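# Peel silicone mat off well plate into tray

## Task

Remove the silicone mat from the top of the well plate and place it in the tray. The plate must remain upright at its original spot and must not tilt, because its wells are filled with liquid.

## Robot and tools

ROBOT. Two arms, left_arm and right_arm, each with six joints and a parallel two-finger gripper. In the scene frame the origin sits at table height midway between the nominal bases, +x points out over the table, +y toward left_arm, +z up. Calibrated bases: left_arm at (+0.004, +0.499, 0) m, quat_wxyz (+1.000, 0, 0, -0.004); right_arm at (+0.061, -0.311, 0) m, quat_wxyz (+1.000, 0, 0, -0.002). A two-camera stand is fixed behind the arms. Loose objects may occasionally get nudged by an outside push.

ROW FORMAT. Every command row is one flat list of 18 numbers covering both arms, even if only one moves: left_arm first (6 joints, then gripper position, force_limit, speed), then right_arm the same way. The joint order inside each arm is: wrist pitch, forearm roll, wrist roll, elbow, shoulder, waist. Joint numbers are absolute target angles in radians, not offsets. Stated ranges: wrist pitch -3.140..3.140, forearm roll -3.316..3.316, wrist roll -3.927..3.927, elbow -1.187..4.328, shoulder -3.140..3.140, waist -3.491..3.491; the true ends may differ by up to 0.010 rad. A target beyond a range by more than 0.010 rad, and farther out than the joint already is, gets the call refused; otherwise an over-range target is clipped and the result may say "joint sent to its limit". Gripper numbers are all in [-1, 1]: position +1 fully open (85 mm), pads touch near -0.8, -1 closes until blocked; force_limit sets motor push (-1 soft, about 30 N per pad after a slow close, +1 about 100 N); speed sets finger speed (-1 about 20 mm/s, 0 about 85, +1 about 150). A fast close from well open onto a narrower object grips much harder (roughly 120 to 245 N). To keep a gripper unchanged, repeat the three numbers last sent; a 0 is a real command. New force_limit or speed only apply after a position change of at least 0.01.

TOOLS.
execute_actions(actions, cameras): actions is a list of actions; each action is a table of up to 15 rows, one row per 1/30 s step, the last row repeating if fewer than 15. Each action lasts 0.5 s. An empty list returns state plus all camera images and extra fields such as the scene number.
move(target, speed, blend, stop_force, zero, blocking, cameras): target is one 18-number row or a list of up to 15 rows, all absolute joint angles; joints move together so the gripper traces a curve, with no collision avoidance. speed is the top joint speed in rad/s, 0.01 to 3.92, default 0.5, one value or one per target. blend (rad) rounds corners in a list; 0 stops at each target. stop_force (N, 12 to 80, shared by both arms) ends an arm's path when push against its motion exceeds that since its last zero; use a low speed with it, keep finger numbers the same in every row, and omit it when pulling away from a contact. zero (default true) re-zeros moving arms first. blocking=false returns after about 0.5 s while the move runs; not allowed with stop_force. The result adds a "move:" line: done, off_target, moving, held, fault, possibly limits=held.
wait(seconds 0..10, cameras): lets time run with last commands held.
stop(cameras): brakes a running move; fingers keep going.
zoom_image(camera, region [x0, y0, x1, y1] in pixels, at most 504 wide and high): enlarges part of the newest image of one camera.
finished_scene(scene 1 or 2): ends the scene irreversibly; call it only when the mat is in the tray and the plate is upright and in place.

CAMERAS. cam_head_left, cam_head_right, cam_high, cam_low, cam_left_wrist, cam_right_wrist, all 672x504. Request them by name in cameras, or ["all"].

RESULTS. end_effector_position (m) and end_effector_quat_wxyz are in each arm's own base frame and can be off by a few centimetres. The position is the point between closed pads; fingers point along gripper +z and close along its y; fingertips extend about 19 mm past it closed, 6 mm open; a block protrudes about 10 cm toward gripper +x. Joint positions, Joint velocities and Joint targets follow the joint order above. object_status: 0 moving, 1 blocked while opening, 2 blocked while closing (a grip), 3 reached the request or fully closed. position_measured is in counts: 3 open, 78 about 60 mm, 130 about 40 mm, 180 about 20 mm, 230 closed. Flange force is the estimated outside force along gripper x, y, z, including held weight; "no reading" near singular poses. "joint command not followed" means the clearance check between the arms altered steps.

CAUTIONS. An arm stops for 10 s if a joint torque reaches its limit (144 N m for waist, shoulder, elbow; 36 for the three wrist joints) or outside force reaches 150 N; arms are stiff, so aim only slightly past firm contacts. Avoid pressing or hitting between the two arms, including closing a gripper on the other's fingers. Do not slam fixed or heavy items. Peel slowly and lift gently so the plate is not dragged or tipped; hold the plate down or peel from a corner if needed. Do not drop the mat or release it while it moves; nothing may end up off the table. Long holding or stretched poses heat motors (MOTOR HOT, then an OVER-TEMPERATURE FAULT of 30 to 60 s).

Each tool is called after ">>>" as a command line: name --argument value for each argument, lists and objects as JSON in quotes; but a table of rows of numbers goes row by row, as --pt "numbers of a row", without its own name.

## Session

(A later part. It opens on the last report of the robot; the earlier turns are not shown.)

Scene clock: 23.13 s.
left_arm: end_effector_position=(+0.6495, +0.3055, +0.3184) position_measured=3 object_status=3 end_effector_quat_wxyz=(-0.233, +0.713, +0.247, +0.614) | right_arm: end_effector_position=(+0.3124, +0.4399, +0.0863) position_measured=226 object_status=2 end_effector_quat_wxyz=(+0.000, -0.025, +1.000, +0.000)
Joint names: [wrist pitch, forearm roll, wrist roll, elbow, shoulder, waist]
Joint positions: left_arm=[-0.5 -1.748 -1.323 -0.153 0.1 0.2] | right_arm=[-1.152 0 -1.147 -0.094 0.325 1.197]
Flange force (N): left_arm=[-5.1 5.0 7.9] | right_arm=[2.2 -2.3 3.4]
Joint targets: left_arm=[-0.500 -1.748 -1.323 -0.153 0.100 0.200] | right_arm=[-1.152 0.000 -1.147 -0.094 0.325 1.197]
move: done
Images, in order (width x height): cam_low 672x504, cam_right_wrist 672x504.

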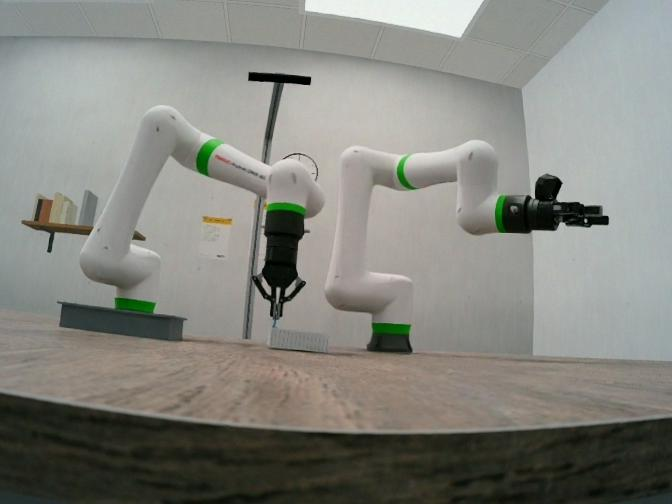

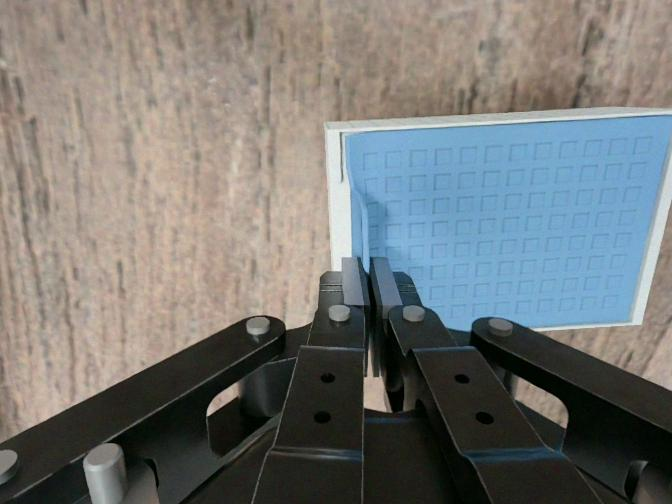

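>>> move --pt "-0.5 -1.748 -1.323 -0.153 0.1 0.2 1 1 1 -1.118 0 -1.1247 -0.1768 0.276 1.1747 -1 -0.6 -1" --pt "-0.5 -1.748 -1.323 -0.153 0.1 0.2 1 1 1 -1.0778 0 -1.0897 -0.2703 0.2227 1.1397 -1 -0.6 -1" --speed 0.06 --blend 0.02 --cameras '["cam_right_wrist","cam_low","cam_high","cam_head_left"]'

>>> zoom_image --camera "cam_low" --region '[200, 270, 320, 360]'

Scene clock: 29.10 s.
left_arm: end_effector_position=(+0.6495, +0.3055, +0.3184) position_measured=3 object_status=3 end_effector_quat_wxyz=(-0.233, +0.713, +0.247, +0.614) | right_arm: end_effector_position=(+0.3142, +0.3721, +0.0690) position_measured=226 object_status=2 end_effector_quat_wxyz=(+0.000, -0.025, +1.000, +0.000)
Joint names: [wrist pitch, forearm roll, wrist roll, elbow, shoulder, waist]
Joint positions: left_arm=[-0.5 -1.748 -1.323 -0.153 0.1 0.2] | right_arm=[-1.078 0 -1.09 -0.27 0.223 1.14]
Flange force (N): left_arm=[-5.3 5.0 8.6] | right_arm=[2.4 -0.8 0.8]
Joint targets: left_arm=[-0.500 -1.748 -1.323 -0.153 0.100 0.200] | right_arm=[-1.078 0.000 -1.090 -0.270 0.223 1.140]
move: done
Images, in order (width x height): cam_head_left 672x504, cam_high 672x504, cam_low 672x504, cam_right_wrist 672x504.

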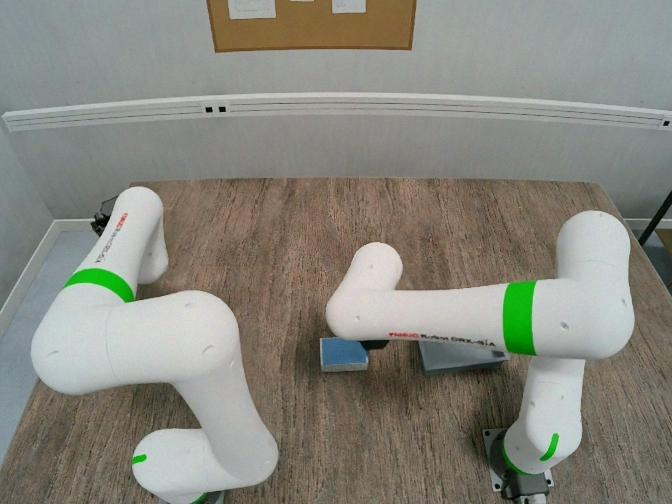

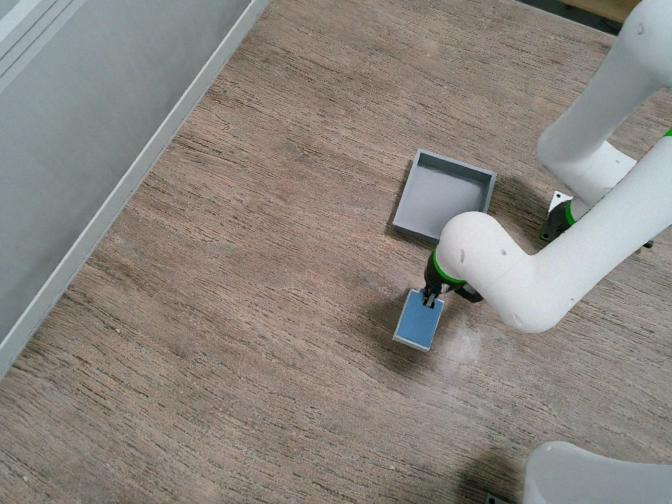

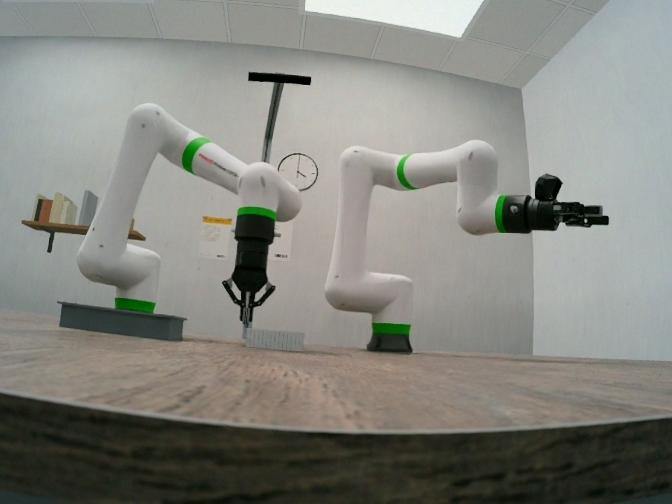

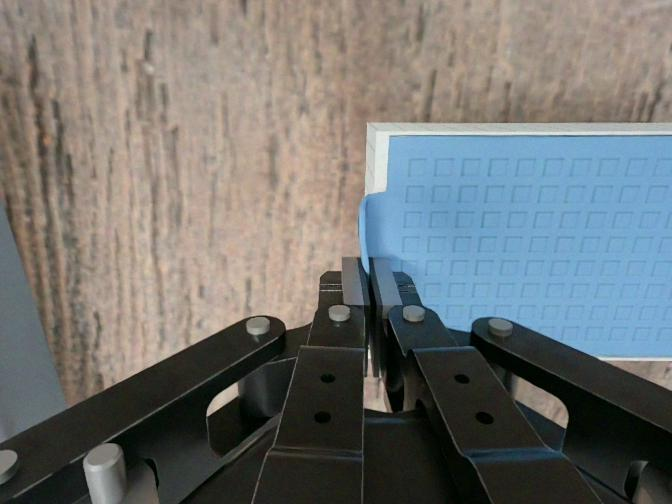

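Scaled by 4.200 from the camera's 672x504 image, which has a finer 960x720 frame.

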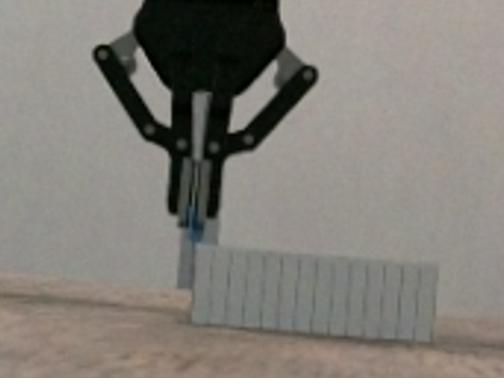

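>>> move --pt "-0.5245 0 0 -0.8 -0.3 0.2 -1 -1 0 -1.0778 0 -1.0897 -0.2703 0.2227 1.1397 -1 -0.6 -1" --pt "-0.5245 0 0 -0.6685 -0.1458 -0.5853 -1 -1 0 -1.0778 0 -1.0897 -0.2703 0.2227 1.1397 -1 -0.6 -1" --speed 0.8 --cameras '["cam_right_wrist","cam_left_wrist","cam_low","cam_high","cam_head_left","cam_head_right"]'

>>> zoom_image --camera "cam_high" --region '[370, 250, 490, 370]'

Scene clock: 34.67 s.
left_arm: end_effector_position=(+0.3193, -0.3676, +0.1055) position_measured=232 object_status=3 end_effector_quat_wxyz=(+0.248, +0.279, +0.925, -0.075) | right_arm: end_effector_position=(+0.3142, +0.3721, +0.0690) position_measured=226 object_status=2 end_effector_quat_wxyz=(+0.000, -0.025, +1.000, +0.000)
Joint names: [wrist pitch, forearm roll, wrist roll, elbow, shoulder, waist]
Joint positions: left_arm=[-0.525 0 0 -0.669 -0.146 -0.585] | right_arm=[-1.078 0 -1.09 -0.27 0.223 1.14]
Flange force (N): left_arm=[-5.1 -8.7 6.3] | right_arm=[2.7 -1.3 1.1]
Joint targets: left_arm=[-0.524 0.000 0.000 -0.669 -0.146 -0.585] | right_arm=[-1.078 0.000 -1.090 -0.270 0.223 1.140]
move: done

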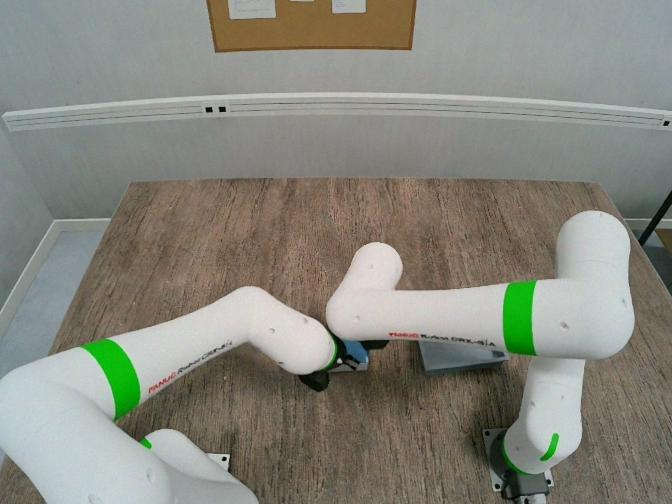

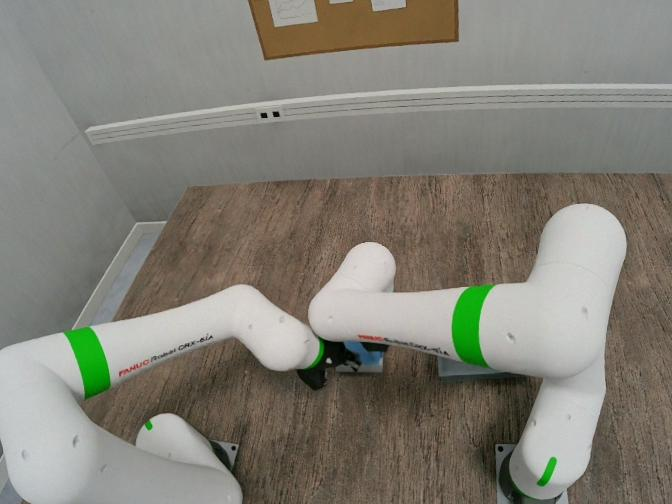

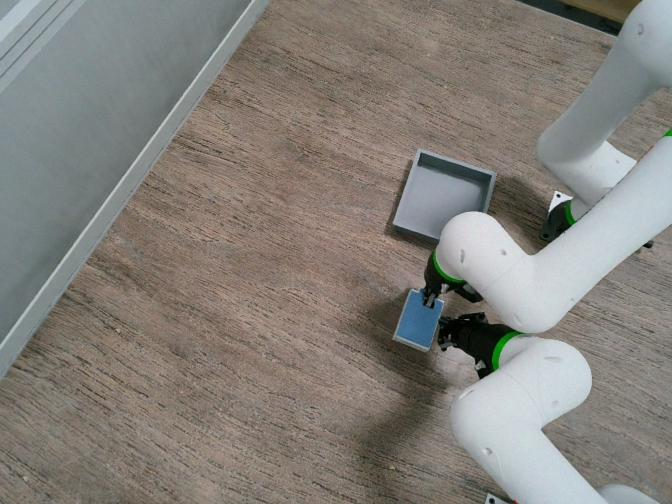

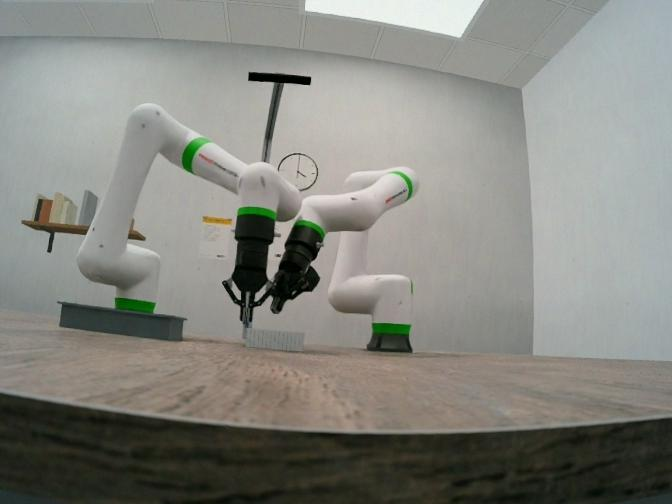

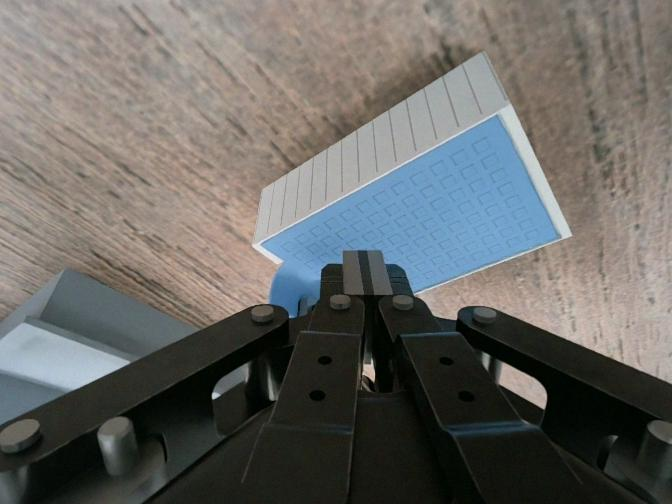

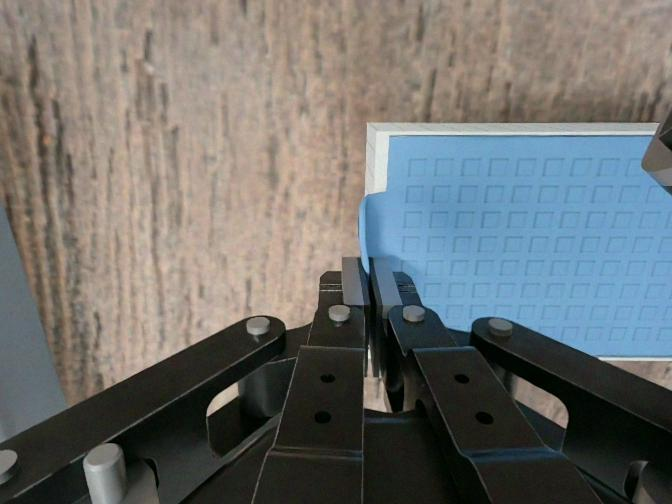

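Scaled by 4.200 from the camera's 672x504 image, which has a finer 960x720 frame.

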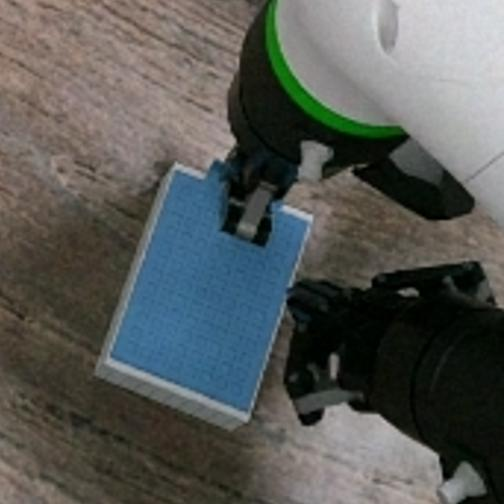

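>>> move --target '[-0.3951,0,0,-0.7223,-0.0702,-0.5853,-1,-1,0,-1.0778,0,-1.0897,-0.2703,0.2227,1.1397,-1,-0.6,-1]' --speed 0.035 --stop_force 14 --cameras '["cam_right_wrist","cam_left_wrist","cam_low","cam_high"]'

>>> zoom_image --camera "cam_high" --region '[370, 250, 490, 370]'

>>> zoom_image --camera "cam_low" --region '[200, 270, 320, 360]'

Scene clock: 39.47 s.
left_arm: end_effector_position=(+0.3193, -0.3676, +0.0625) position_measured=232 object_status=3 end_effector_quat_wxyz=(+0.248, +0.279, +0.925, -0.075) | right_arm: end_effector_position=(+0.3142, +0.3721, +0.0690) position_measured=226 object_status=2 end_effector_quat_wxyz=(+0.000, -0.025, +1.000, +0.000)
Joint names: [wrist pitch, forearm roll, wrist roll, elbow, shoulder, waist]
Joint positions: left_arm=[-0.395 0 0 -0.722 -0.07 -0.585] | right_arm=[-1.078 0 -1.09 -0.27 0.223 1.14]
Flange force (N): left_arm=[-4.9 -11.8 -4.2] | right_arm=[1.5 -2.7 -0.3]
Joint targets: left_arm=[-0.395 0.000 0.000 -0.722 -0.070 -0.585] | right_arm=[-1.078 0.000 -1.090 -0.270 0.223 1.140]
move: done
Images, in order (width x height): cam_high 672x504, cam_low 672x504, cam_left_wrist 672x504, cam_right_wrist 672x504.

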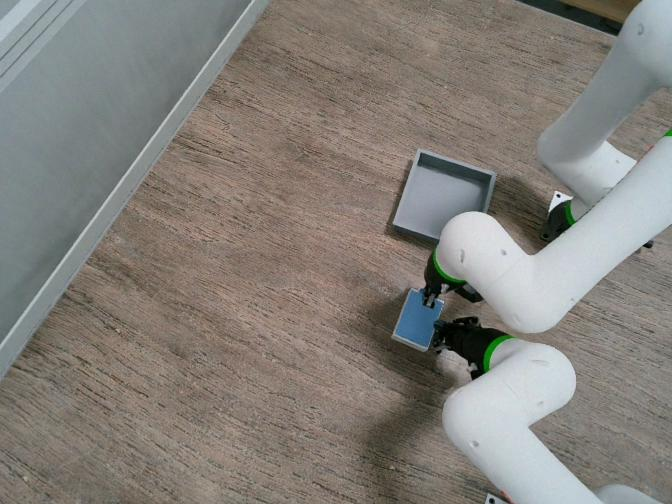

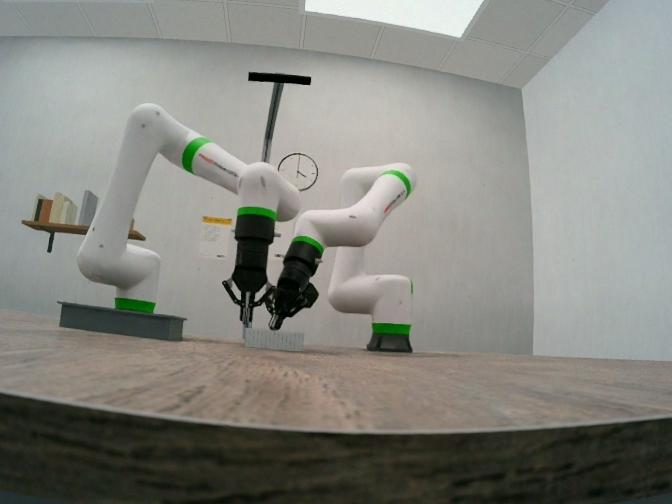

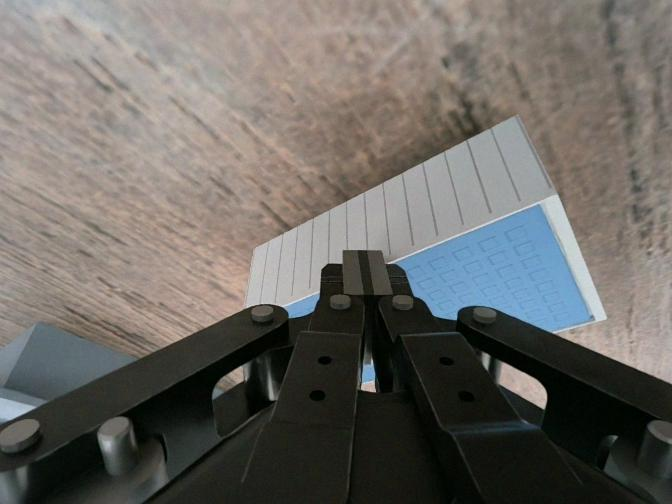

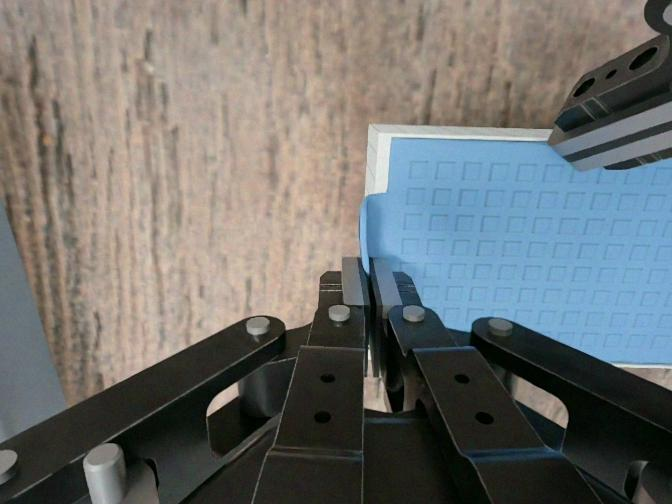

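Scaled by 4.200 from the camera's 672x504 image, which has a finer 960x720 frame.

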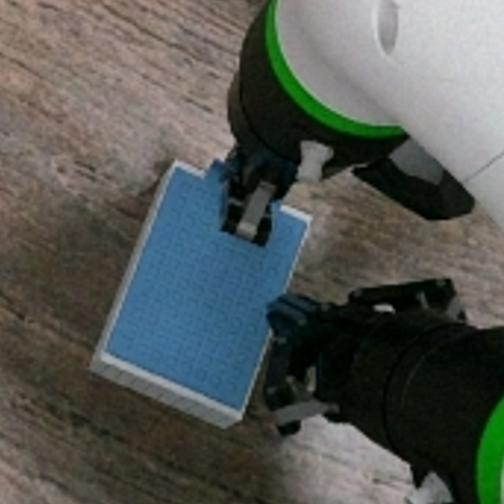

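Scaled by 4.200 from the camera's 672x504 image, which has a finer 960x720 frame.

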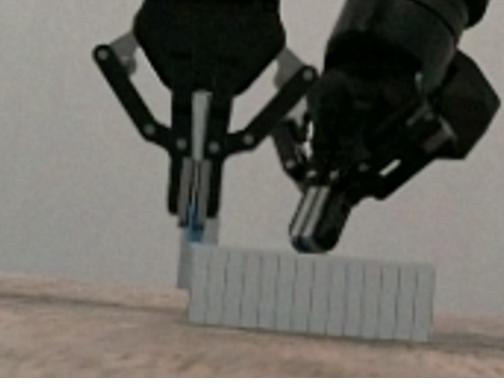

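>>> move --target '[-0.3769,0,0,-0.7293,-0.059,-0.5853,-1,-1,0,-1.0778,0,-1.0897,-0.2703,0.2227,1.1397,-1,-0.6,-1]' --speed 0.01 --stop_force 14 --cameras '["cam_right_wrist","cam_high"]'

>>> zoom_image --camera "cam_right_wrist" --region '[332, 60, 672, 315]'

Scene clock: 40.57 s.
left_arm: end_effector_position=(+0.3192, -0.3675, +0.0605) position_measured=232 object_status=3 end_effector_quat_wxyz=(+0.248, +0.279, +0.925, -0.075) | right_arm: end_effector_position=(+0.3142, +0.3721, +0.0690) position_measured=226 object_status=2 end_effector_quat_wxyz=(+0.000, -0.025, +1.000, +0.000)
Joint names: [wrist pitch, forearm roll, wrist roll, elbow, shoulder, waist]
Joint positions: left_arm=[-0.389 0 0 -0.725 -0.066 -0.585] | right_arm=[-1.078 0 -1.09 -0.27 0.223 1.14]
Flange force (N): left_arm=no reading | right_arm=[0.3 -2.8 -0.2]
Joint targets: left_arm=[-0.389 0.000 0.000 -0.725 -0.066 -0.585] | right_arm=[-1.078 0.000 -1.090 -0.270 0.223 1.140]
move: given up (left_arm; no force reading, so stop_force could not act: that arm's path ended); left_arm: the wrist pitch is farthest, 0.012 rad from its target
Images, in order (width x height): cam_high 672x504, cam_right_wrist 672x504.

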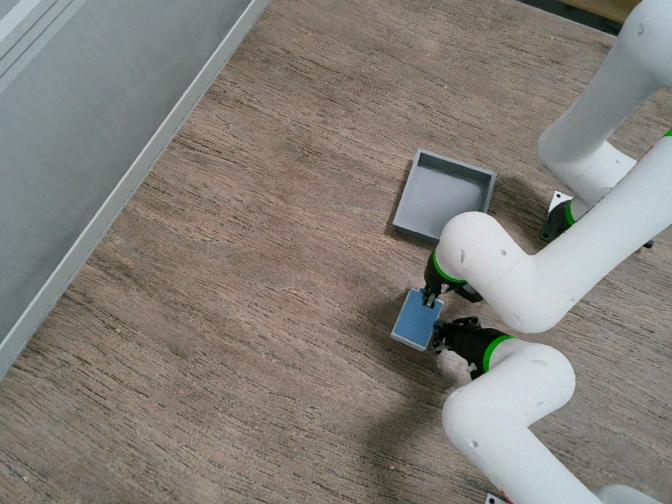

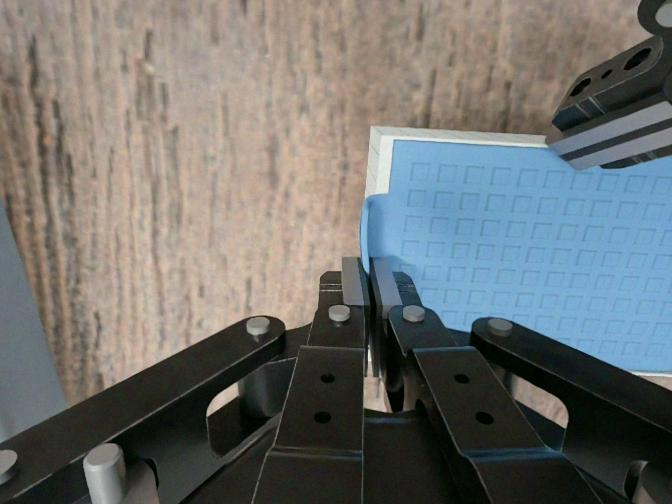

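Scaled by 1.482 from the camera's 672x504 image, which has a finer 960x720 frame.

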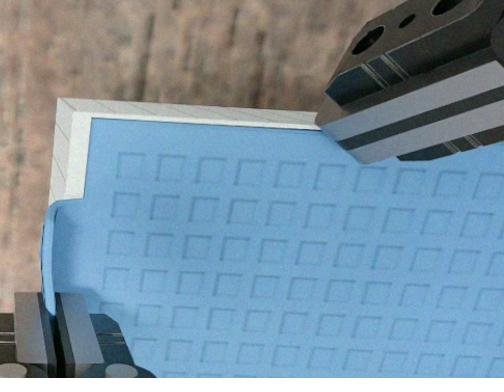

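>>> move --pt "-0.436 0 0 -0.7065 -0.0954 -0.5853 -1 -1 0 -1.0778 0 -1.0897 -0.2703 0.2227 1.1397 -1 -0.6 -1" --pt "-0.4306 0 0 -0.6968 -0.0802 -0.5853 -1 -1 0 -1.0778 0 -1.0897 -0.2703 0.2227 1.1397 -1 -0.6 -1" --speed 0.1

>>> move --target '[-0.3942,0,0,-0.7112,-0.0572,-0.5853,-1,-1,0,-1.0778,0,-1.0897,-0.2703,0.2227,1.1397,-1,-0.6,-1]' --speed 0.015 --stop_force 14 --cameras '["cam_right_wrist","cam_low"]'

>>> zoom_image --camera "cam_right_wrist" --region '[332, 60, 672, 315]'

>>> zoom_image --camera "cam_low" --region '[200, 270, 320, 360]'

Scene clock: 42.53 s.
left_arm: end_effector_position=(+0.3234, -0.3703, +0.0745) position_measured=232 object_status=3 end_effector_quat_wxyz=(+0.248, +0.279, +0.925, -0.075) | right_arm: end_effector_position=(+0.3142, +0.3721, +0.0690) position_measured=226 object_status=2 end_effector_quat_wxyz=(+0.000, -0.025, +1.000, +0.000)
Joint names: [wrist pitch, forearm roll, wrist roll, elbow, shoulder, waist]
Joint positions: left_arm=[-0.431 0 0 -0.697 -0.08 -0.585] | right_arm=[-1.078 0 -1.09 -0.27 0.223 1.14]
Flange force (N): left_arm=[-4.6 -10.8 7.3] | right_arm=[2.0 -2.8 0.0]
Joint targets: left_arm=[-0.431 0.000 0.000 -0.697 -0.080 -0.585] | right_arm=[-1.078 0.000 -1.090 -0.270 0.223 1.140]
move: done

Scene clock: 45.30 s.
left_arm: end_effector_position=(+0.3232, -0.3702, +0.0633) position_measured=232 object_status=3 end_effector_quat_wxyz=(+0.248, +0.279, +0.925, -0.075) | right_arm: end_effector_position=(+0.3142, +0.3721, +0.0690) position_measured=226 object_status=2 end_effector_quat_wxyz=(+0.000, -0.025, +1.000, +0.000)
Joint names: [wrist pitch, forearm roll, wrist roll, elbow, shoulder, waist]
Joint positions: left_arm=[-0.397 0 0 -0.71 -0.059 -0.585] | right_arm=[-1.078 0 -1.09 -0.27 0.223 1.14]
Flange force (N): left_arm=[-6.1 -12.5 -6.2] | right_arm=[1.1 -2.3 0.1]
Joint targets: left_arm=[-0.397 0.000 0.000 -0.710 -0.059 -0.585] | right_arm=[-1.078 0.000 -1.090 -0.270 0.223 1.140]
move: contact (left_arm)
Images, in order (width x height): cam_low 672x504, cam_right_wrist 672x504.

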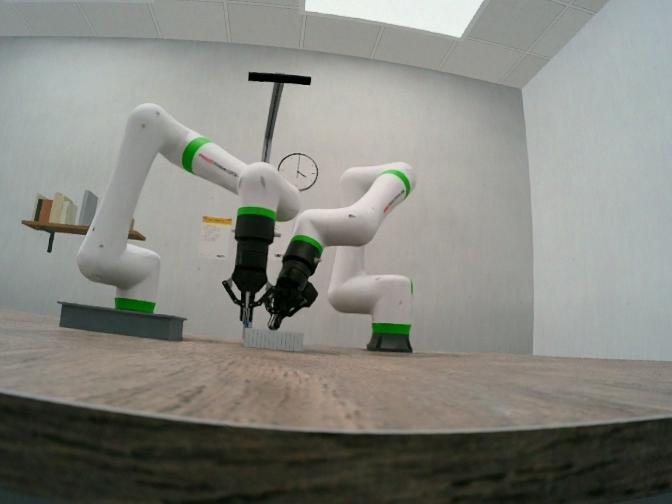

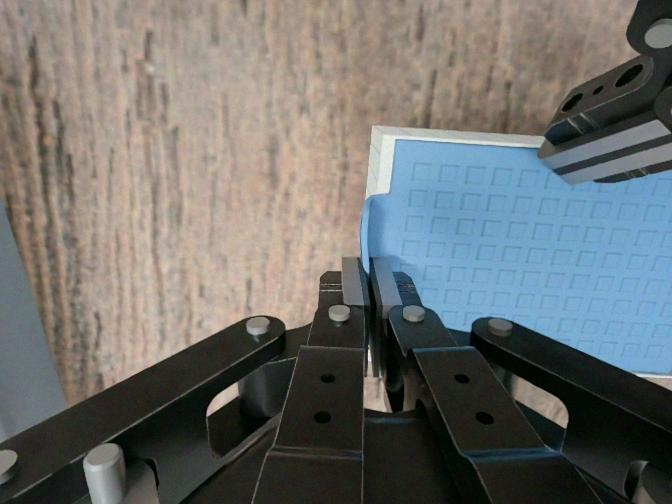

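Scaled by 1.482 from the camera's 672x504 image, which has a finer 960x720 frame.

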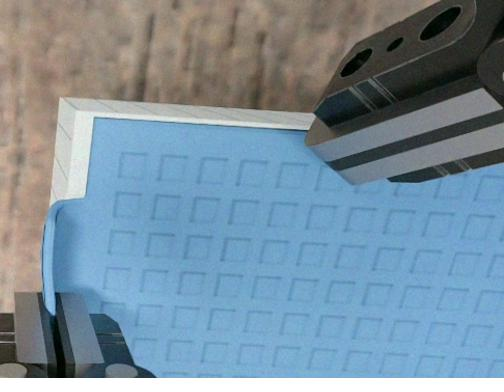

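Scaled by 4.200 from the camera's 672x504 image, which has a finer 960x720 frame.

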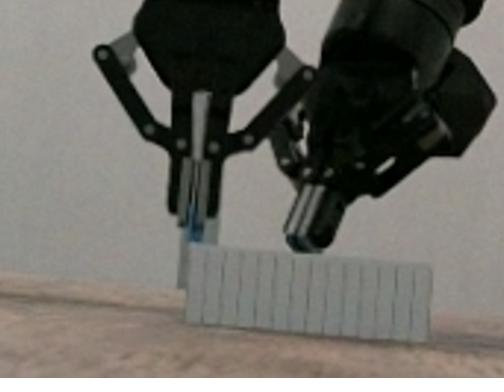

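>>> move --target '[-0.397,0,0,-0.71,-0.059,-0.5853,-1,-1,0,-1.1554,0,-1.1167,-0.1716,0.2438,1.1667,-1,-0.6,-1]' --speed 0.03 --cameras '["cam_right_wrist","cam_low","cam_high"]'

>>> zoom_image --camera "cam_low" --region '[200, 270, 320, 360]'

>>> zoom_image --camera "cam_right_wrist" --region '[332, 60, 672, 315]'

Scene clock: 49.40 s.
left_arm: end_effector_position=(+0.3232, -0.3701, +0.0631) position_measured=232 object_status=3 end_effector_quat_wxyz=(+0.247, +0.279, +0.925, -0.075) | right_arm: end_effector_position=(+0.3131, +0.4016, +0.0970) position_measured=226 object_status=2 end_effector_quat_wxyz=(+0.000, -0.025, +1.000, +0.000)
Joint names: [wrist pitch, forearm roll, wrist roll, elbow, shoulder, waist]
Joint positions: left_arm=[-0.397 0 0 -0.71 -0.059 -0.585] | right_arm=[-1.155 0 -1.117 -0.172 0.244 1.167]
Flange force (N): left_arm=[-5.2 -10.9 -2.3] | right_arm=[1.3 -2.2 2.8]
Joint targets: left_arm=[-0.397 0.000 0.000 -0.710 -0.059 -0.585] | right_arm=[-1.155 0.000 -1.117 -0.172 0.244 1.167]
move: done
Images, in order (width x height): cam_high 672x504, cam_low 672x504, cam_right_wrist 672x504.

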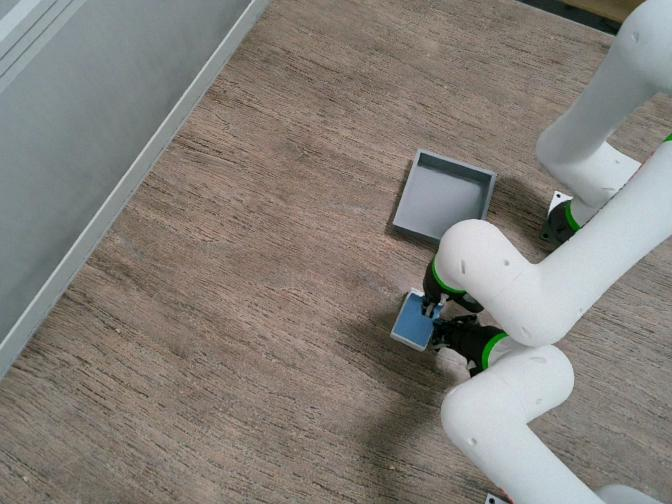

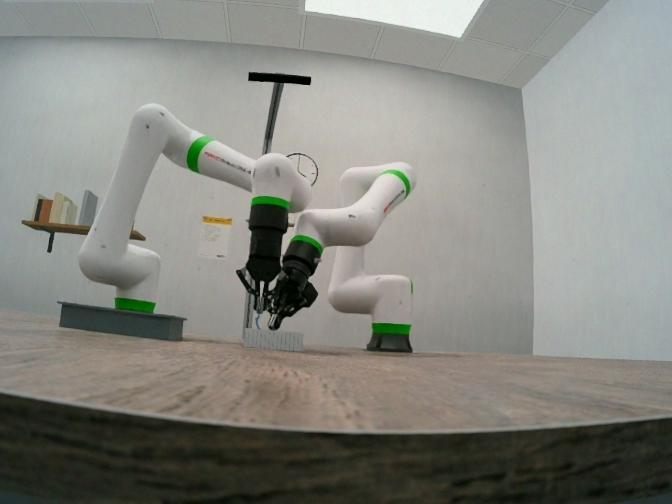

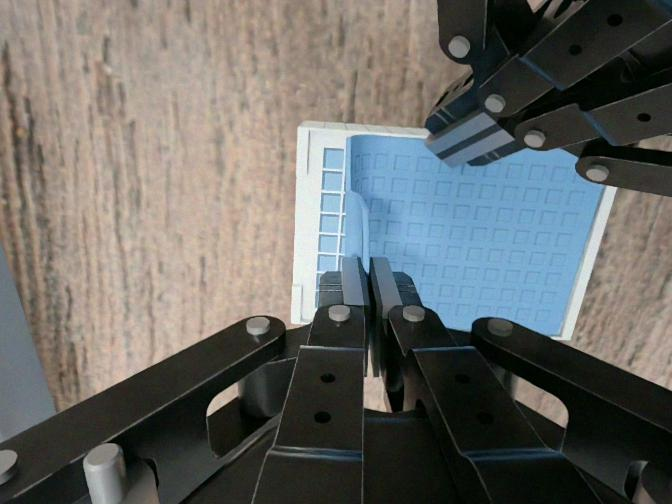

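Scaled by 4.200 from the camera's 672x504 image, which has a finer 960x720 frame.

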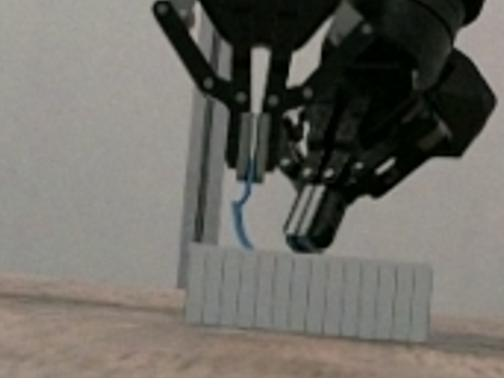

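Scaled by 1.482 from the camera's 672x504 image, which has a finer 960x720 frame.

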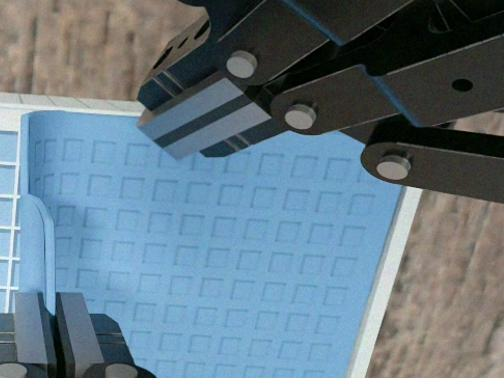

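>>> move --target '[-0.397,0,0,-0.71,-0.059,-0.5853,-1,-1,0,-1.2666,0,-1.1431,-0.0436,0.2606,1.1931,-1,-0.6,-1]' --speed 0.03 --cameras '["cam_right_wrist","cam_low","cam_high","cam_head_left"]'

>>> zoom_image --camera "cam_low" --region '[200, 250, 320, 360]'

Scene clock: 54.17 s.
left_arm: end_effector_position=(+0.3232, -0.3701, +0.0631) position_measured=232 object_status=3 end_effector_quat_wxyz=(+0.247, +0.279, +0.925, -0.075) | right_arm: end_effector_position=(+0.3111, +0.4316, +0.1400) position_measured=226 object_status=2 end_effector_quat_wxyz=(+0.000, -0.025, +1.000, +0.000)
Joint names: [wrist pitch, forearm roll, wrist roll, elbow, shoulder, waist]
Joint positions: left_arm=[-0.397 0 0 -0.71 -0.059 -0.585] | right_arm=[-1.267 0 -1.143 -0.044 0.261 1.193]
Flange force (N): left_arm=[-4.1 -10.7 6.7] | right_arm=[1.8 -1.8 4.4]
Joint targets: left_arm=[-0.397 0.000 0.000 -0.710 -0.059 -0.585] | right_arm=[-1.267 0.000 -1.143 -0.044 0.261 1.193]
move: done
Images, in order (width x height): cam_head_left 672x504, cam_high 672x504, cam_low 672x504, cam_right_wrist 672x504.

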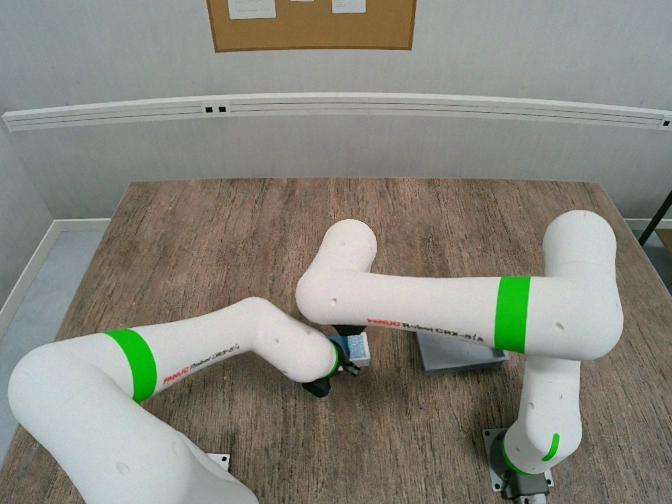

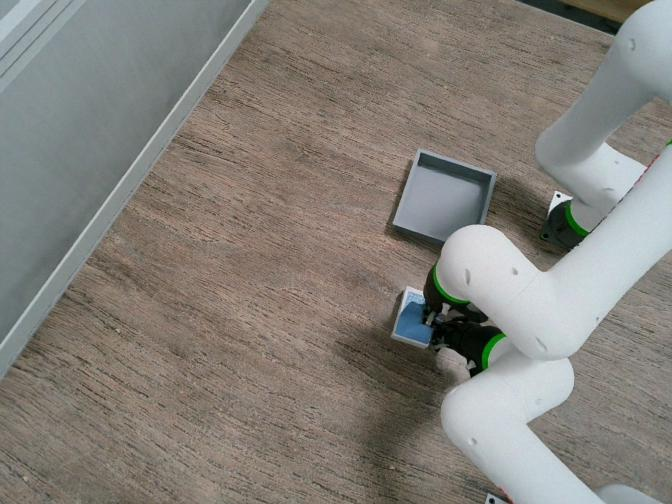

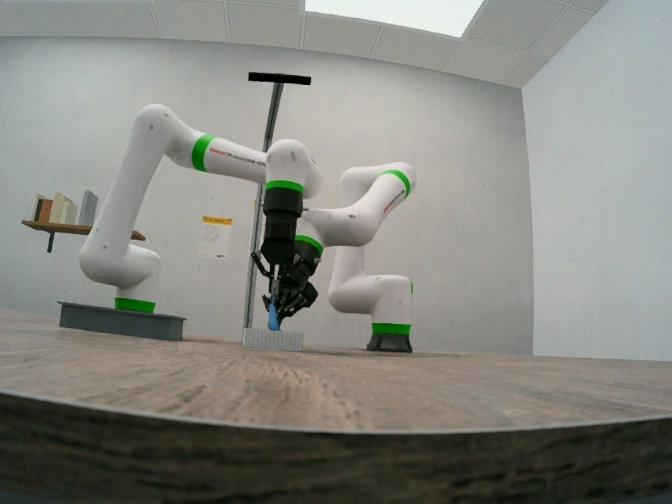

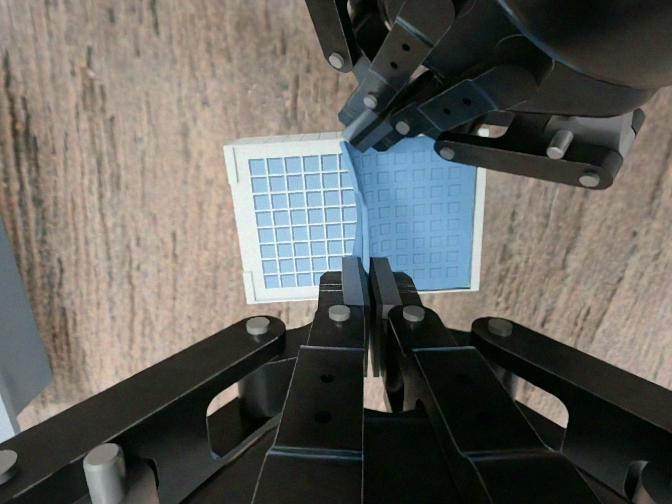

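Scaled by 4.200 from the camera's 672x504 image, which has a finer 960x720 frame.

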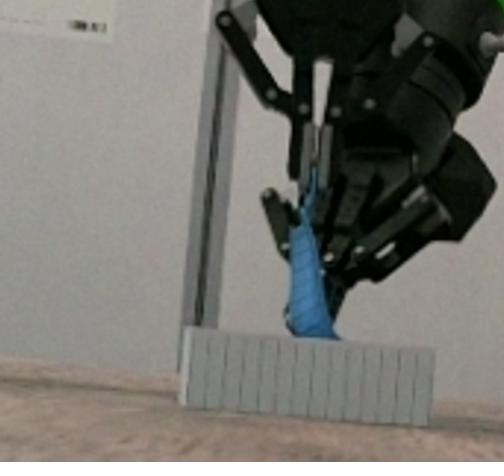

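>>> move --pt "-0.4306 0 0 -0.6968 -0.0802 -0.5853 -1 -1 0 -1.2666 0 -1.1431 -0.0436 0.2606 1.1931 -1 -0.6 -1" --pt "-0.4362 0 0 -0.6476 -0.0366 -0.6277 -1 -1 0 -1.2666 0 -1.1431 -0.0436 0.2606 1.1931 -1 -0.6 -1" --speed 0.08

>>> move --target '[-0.3934,0,0,-0.6639,-0.0101,-0.6277,-1,-1,0,-1.2666,0,-1.1431,-0.0436,0.2606,1.1931,-1,-0.6,-1]' --speed 0.015 --stop_force 14 --cameras '["cam_right_wrist","cam_low"]'

>>> zoom_image --camera "cam_right_wrist" --region '[200, 60, 540, 315]'

>>> zoom_image --camera "cam_low" --region '[200, 250, 320, 360]'

Scene clock: 56.27 s.
left_arm: end_effector_position=(+0.3234, -0.3770, +0.0754) position_measured=232 object_status=3 end_effector_quat_wxyz=(+0.247, +0.284, +0.923, -0.076) | right_arm: end_effector_position=(+0.3111, +0.4316, +0.1400) position_measured=226 object_status=2 end_effector_quat_wxyz=(+0.000, -0.025, +1.000, +0.000)
Joint names: [wrist pitch, forearm roll, wrist roll, elbow, shoulder, waist]
Joint positions: left_arm=[-0.432 0 0 -0.683 -0.068 -0.597] | right_arm=[-1.267 0 -1.143 -0.044 0.261 1.193]
Flange force (N): left_arm=[-3.5 -11.4 6.7] | right_arm=[2.0 -2.7 3.3]
Joint targets: left_arm=[-0.432 0.000 0.000 -0.683 -0.068 -0.597] | right_arm=[-1.267 0.000 -1.143 -0.044 0.261 1.193]
move: held (left_arm; a check stopped the path); path passed 1 of 2 targets; limits=held; left_arm: the elbow is farthest, 0.036 rad from its target
joint command not followed: on one or more control steps a check withheld the commanded joint targets of the left arm, and it was not sent them on those steps.
cause: the commanded joint targets, or the way to them, would bring a part of the robot too close to another arm (this arm's gripper and the right arm's gripper, 7 mm apart when this arm was first held).

Scene clock: 58.67 s.
left_arm: end_effector_position=(+0.3234, -0.3835, +0.0710) position_measured=232 object_status=3 end_effector_quat_wxyz=(+0.247, +0.289, +0.922, -0.077) | right_arm: end_effector_position=(+0.3111, +0.4316, +0.1400) position_measured=226 object_status=2 end_effector_quat_wxyz=(+0.000, -0.025, +1.000, +0.000)
Joint names: [wrist pitch, forearm roll, wrist roll, elbow, shoulder, waist]
Joint positions: left_arm=[-0.418 0 0 -0.676 -0.047 -0.608] | right_arm=[-1.267 0 -1.143 -0.044 0.261 1.193]
Flange force (N): left_arm=[-4.4 -10.3 6.6] | right_arm=[2.3 -2.9 3.9]
Joint targets: left_arm=[-0.418 0.000 0.000 -0.676 -0.047 -0.608] | right_arm=[-1.267 0.000 -1.143 -0.044 0.261 1.193]
move: held (left_arm; a check stopped the path); limits=held; left_arm: the shoulder is farthest, 0.037 rad from its target
joint command not followed: on one or more control steps a check withheld the commanded joint targets of the left arm, and it was not sent them on those steps.
cause: the commanded joint targets, or the way to them, would bring a part of the robot too close to another arm (this arm's gripper and the right arm's gripper, 4 mm apart when this arm was first held).
Images, in order (width x height): cam_low 672x504, cam_right_wrist 672x504.

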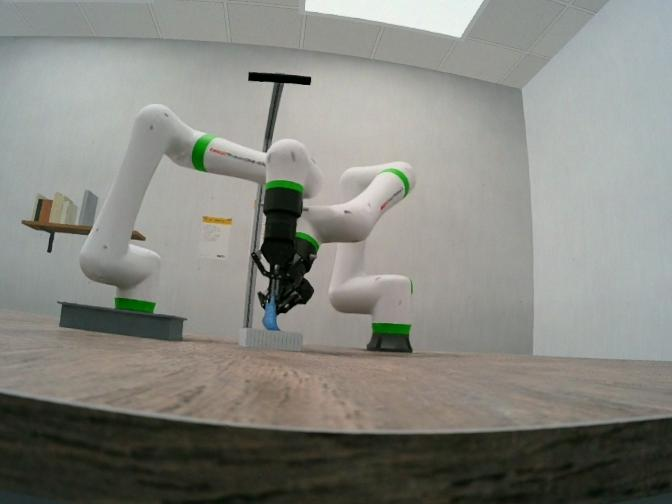

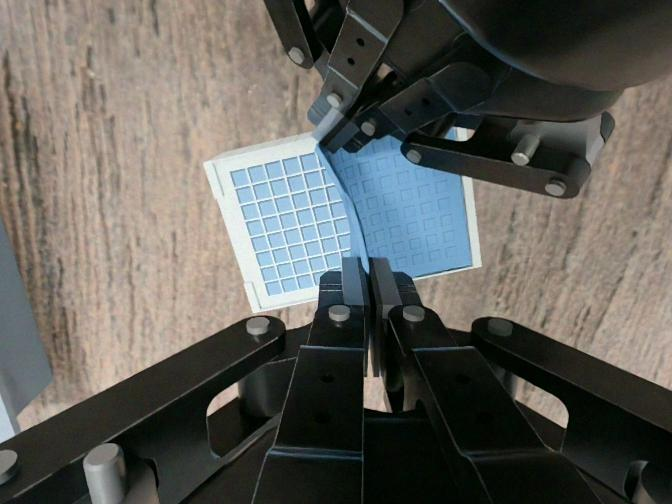

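Scaled by 1.482 from the camera's 672x504 image, which has a finer 960x720 frame.

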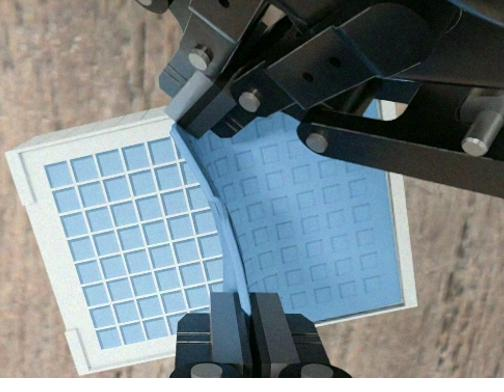

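Scaled by 4.200 from the camera's 672x504 image, which has a finer 960x720 frame.

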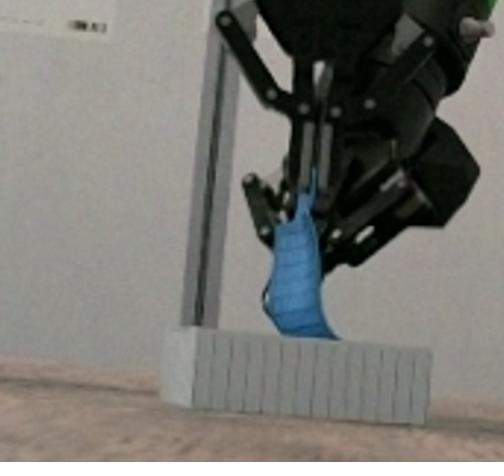

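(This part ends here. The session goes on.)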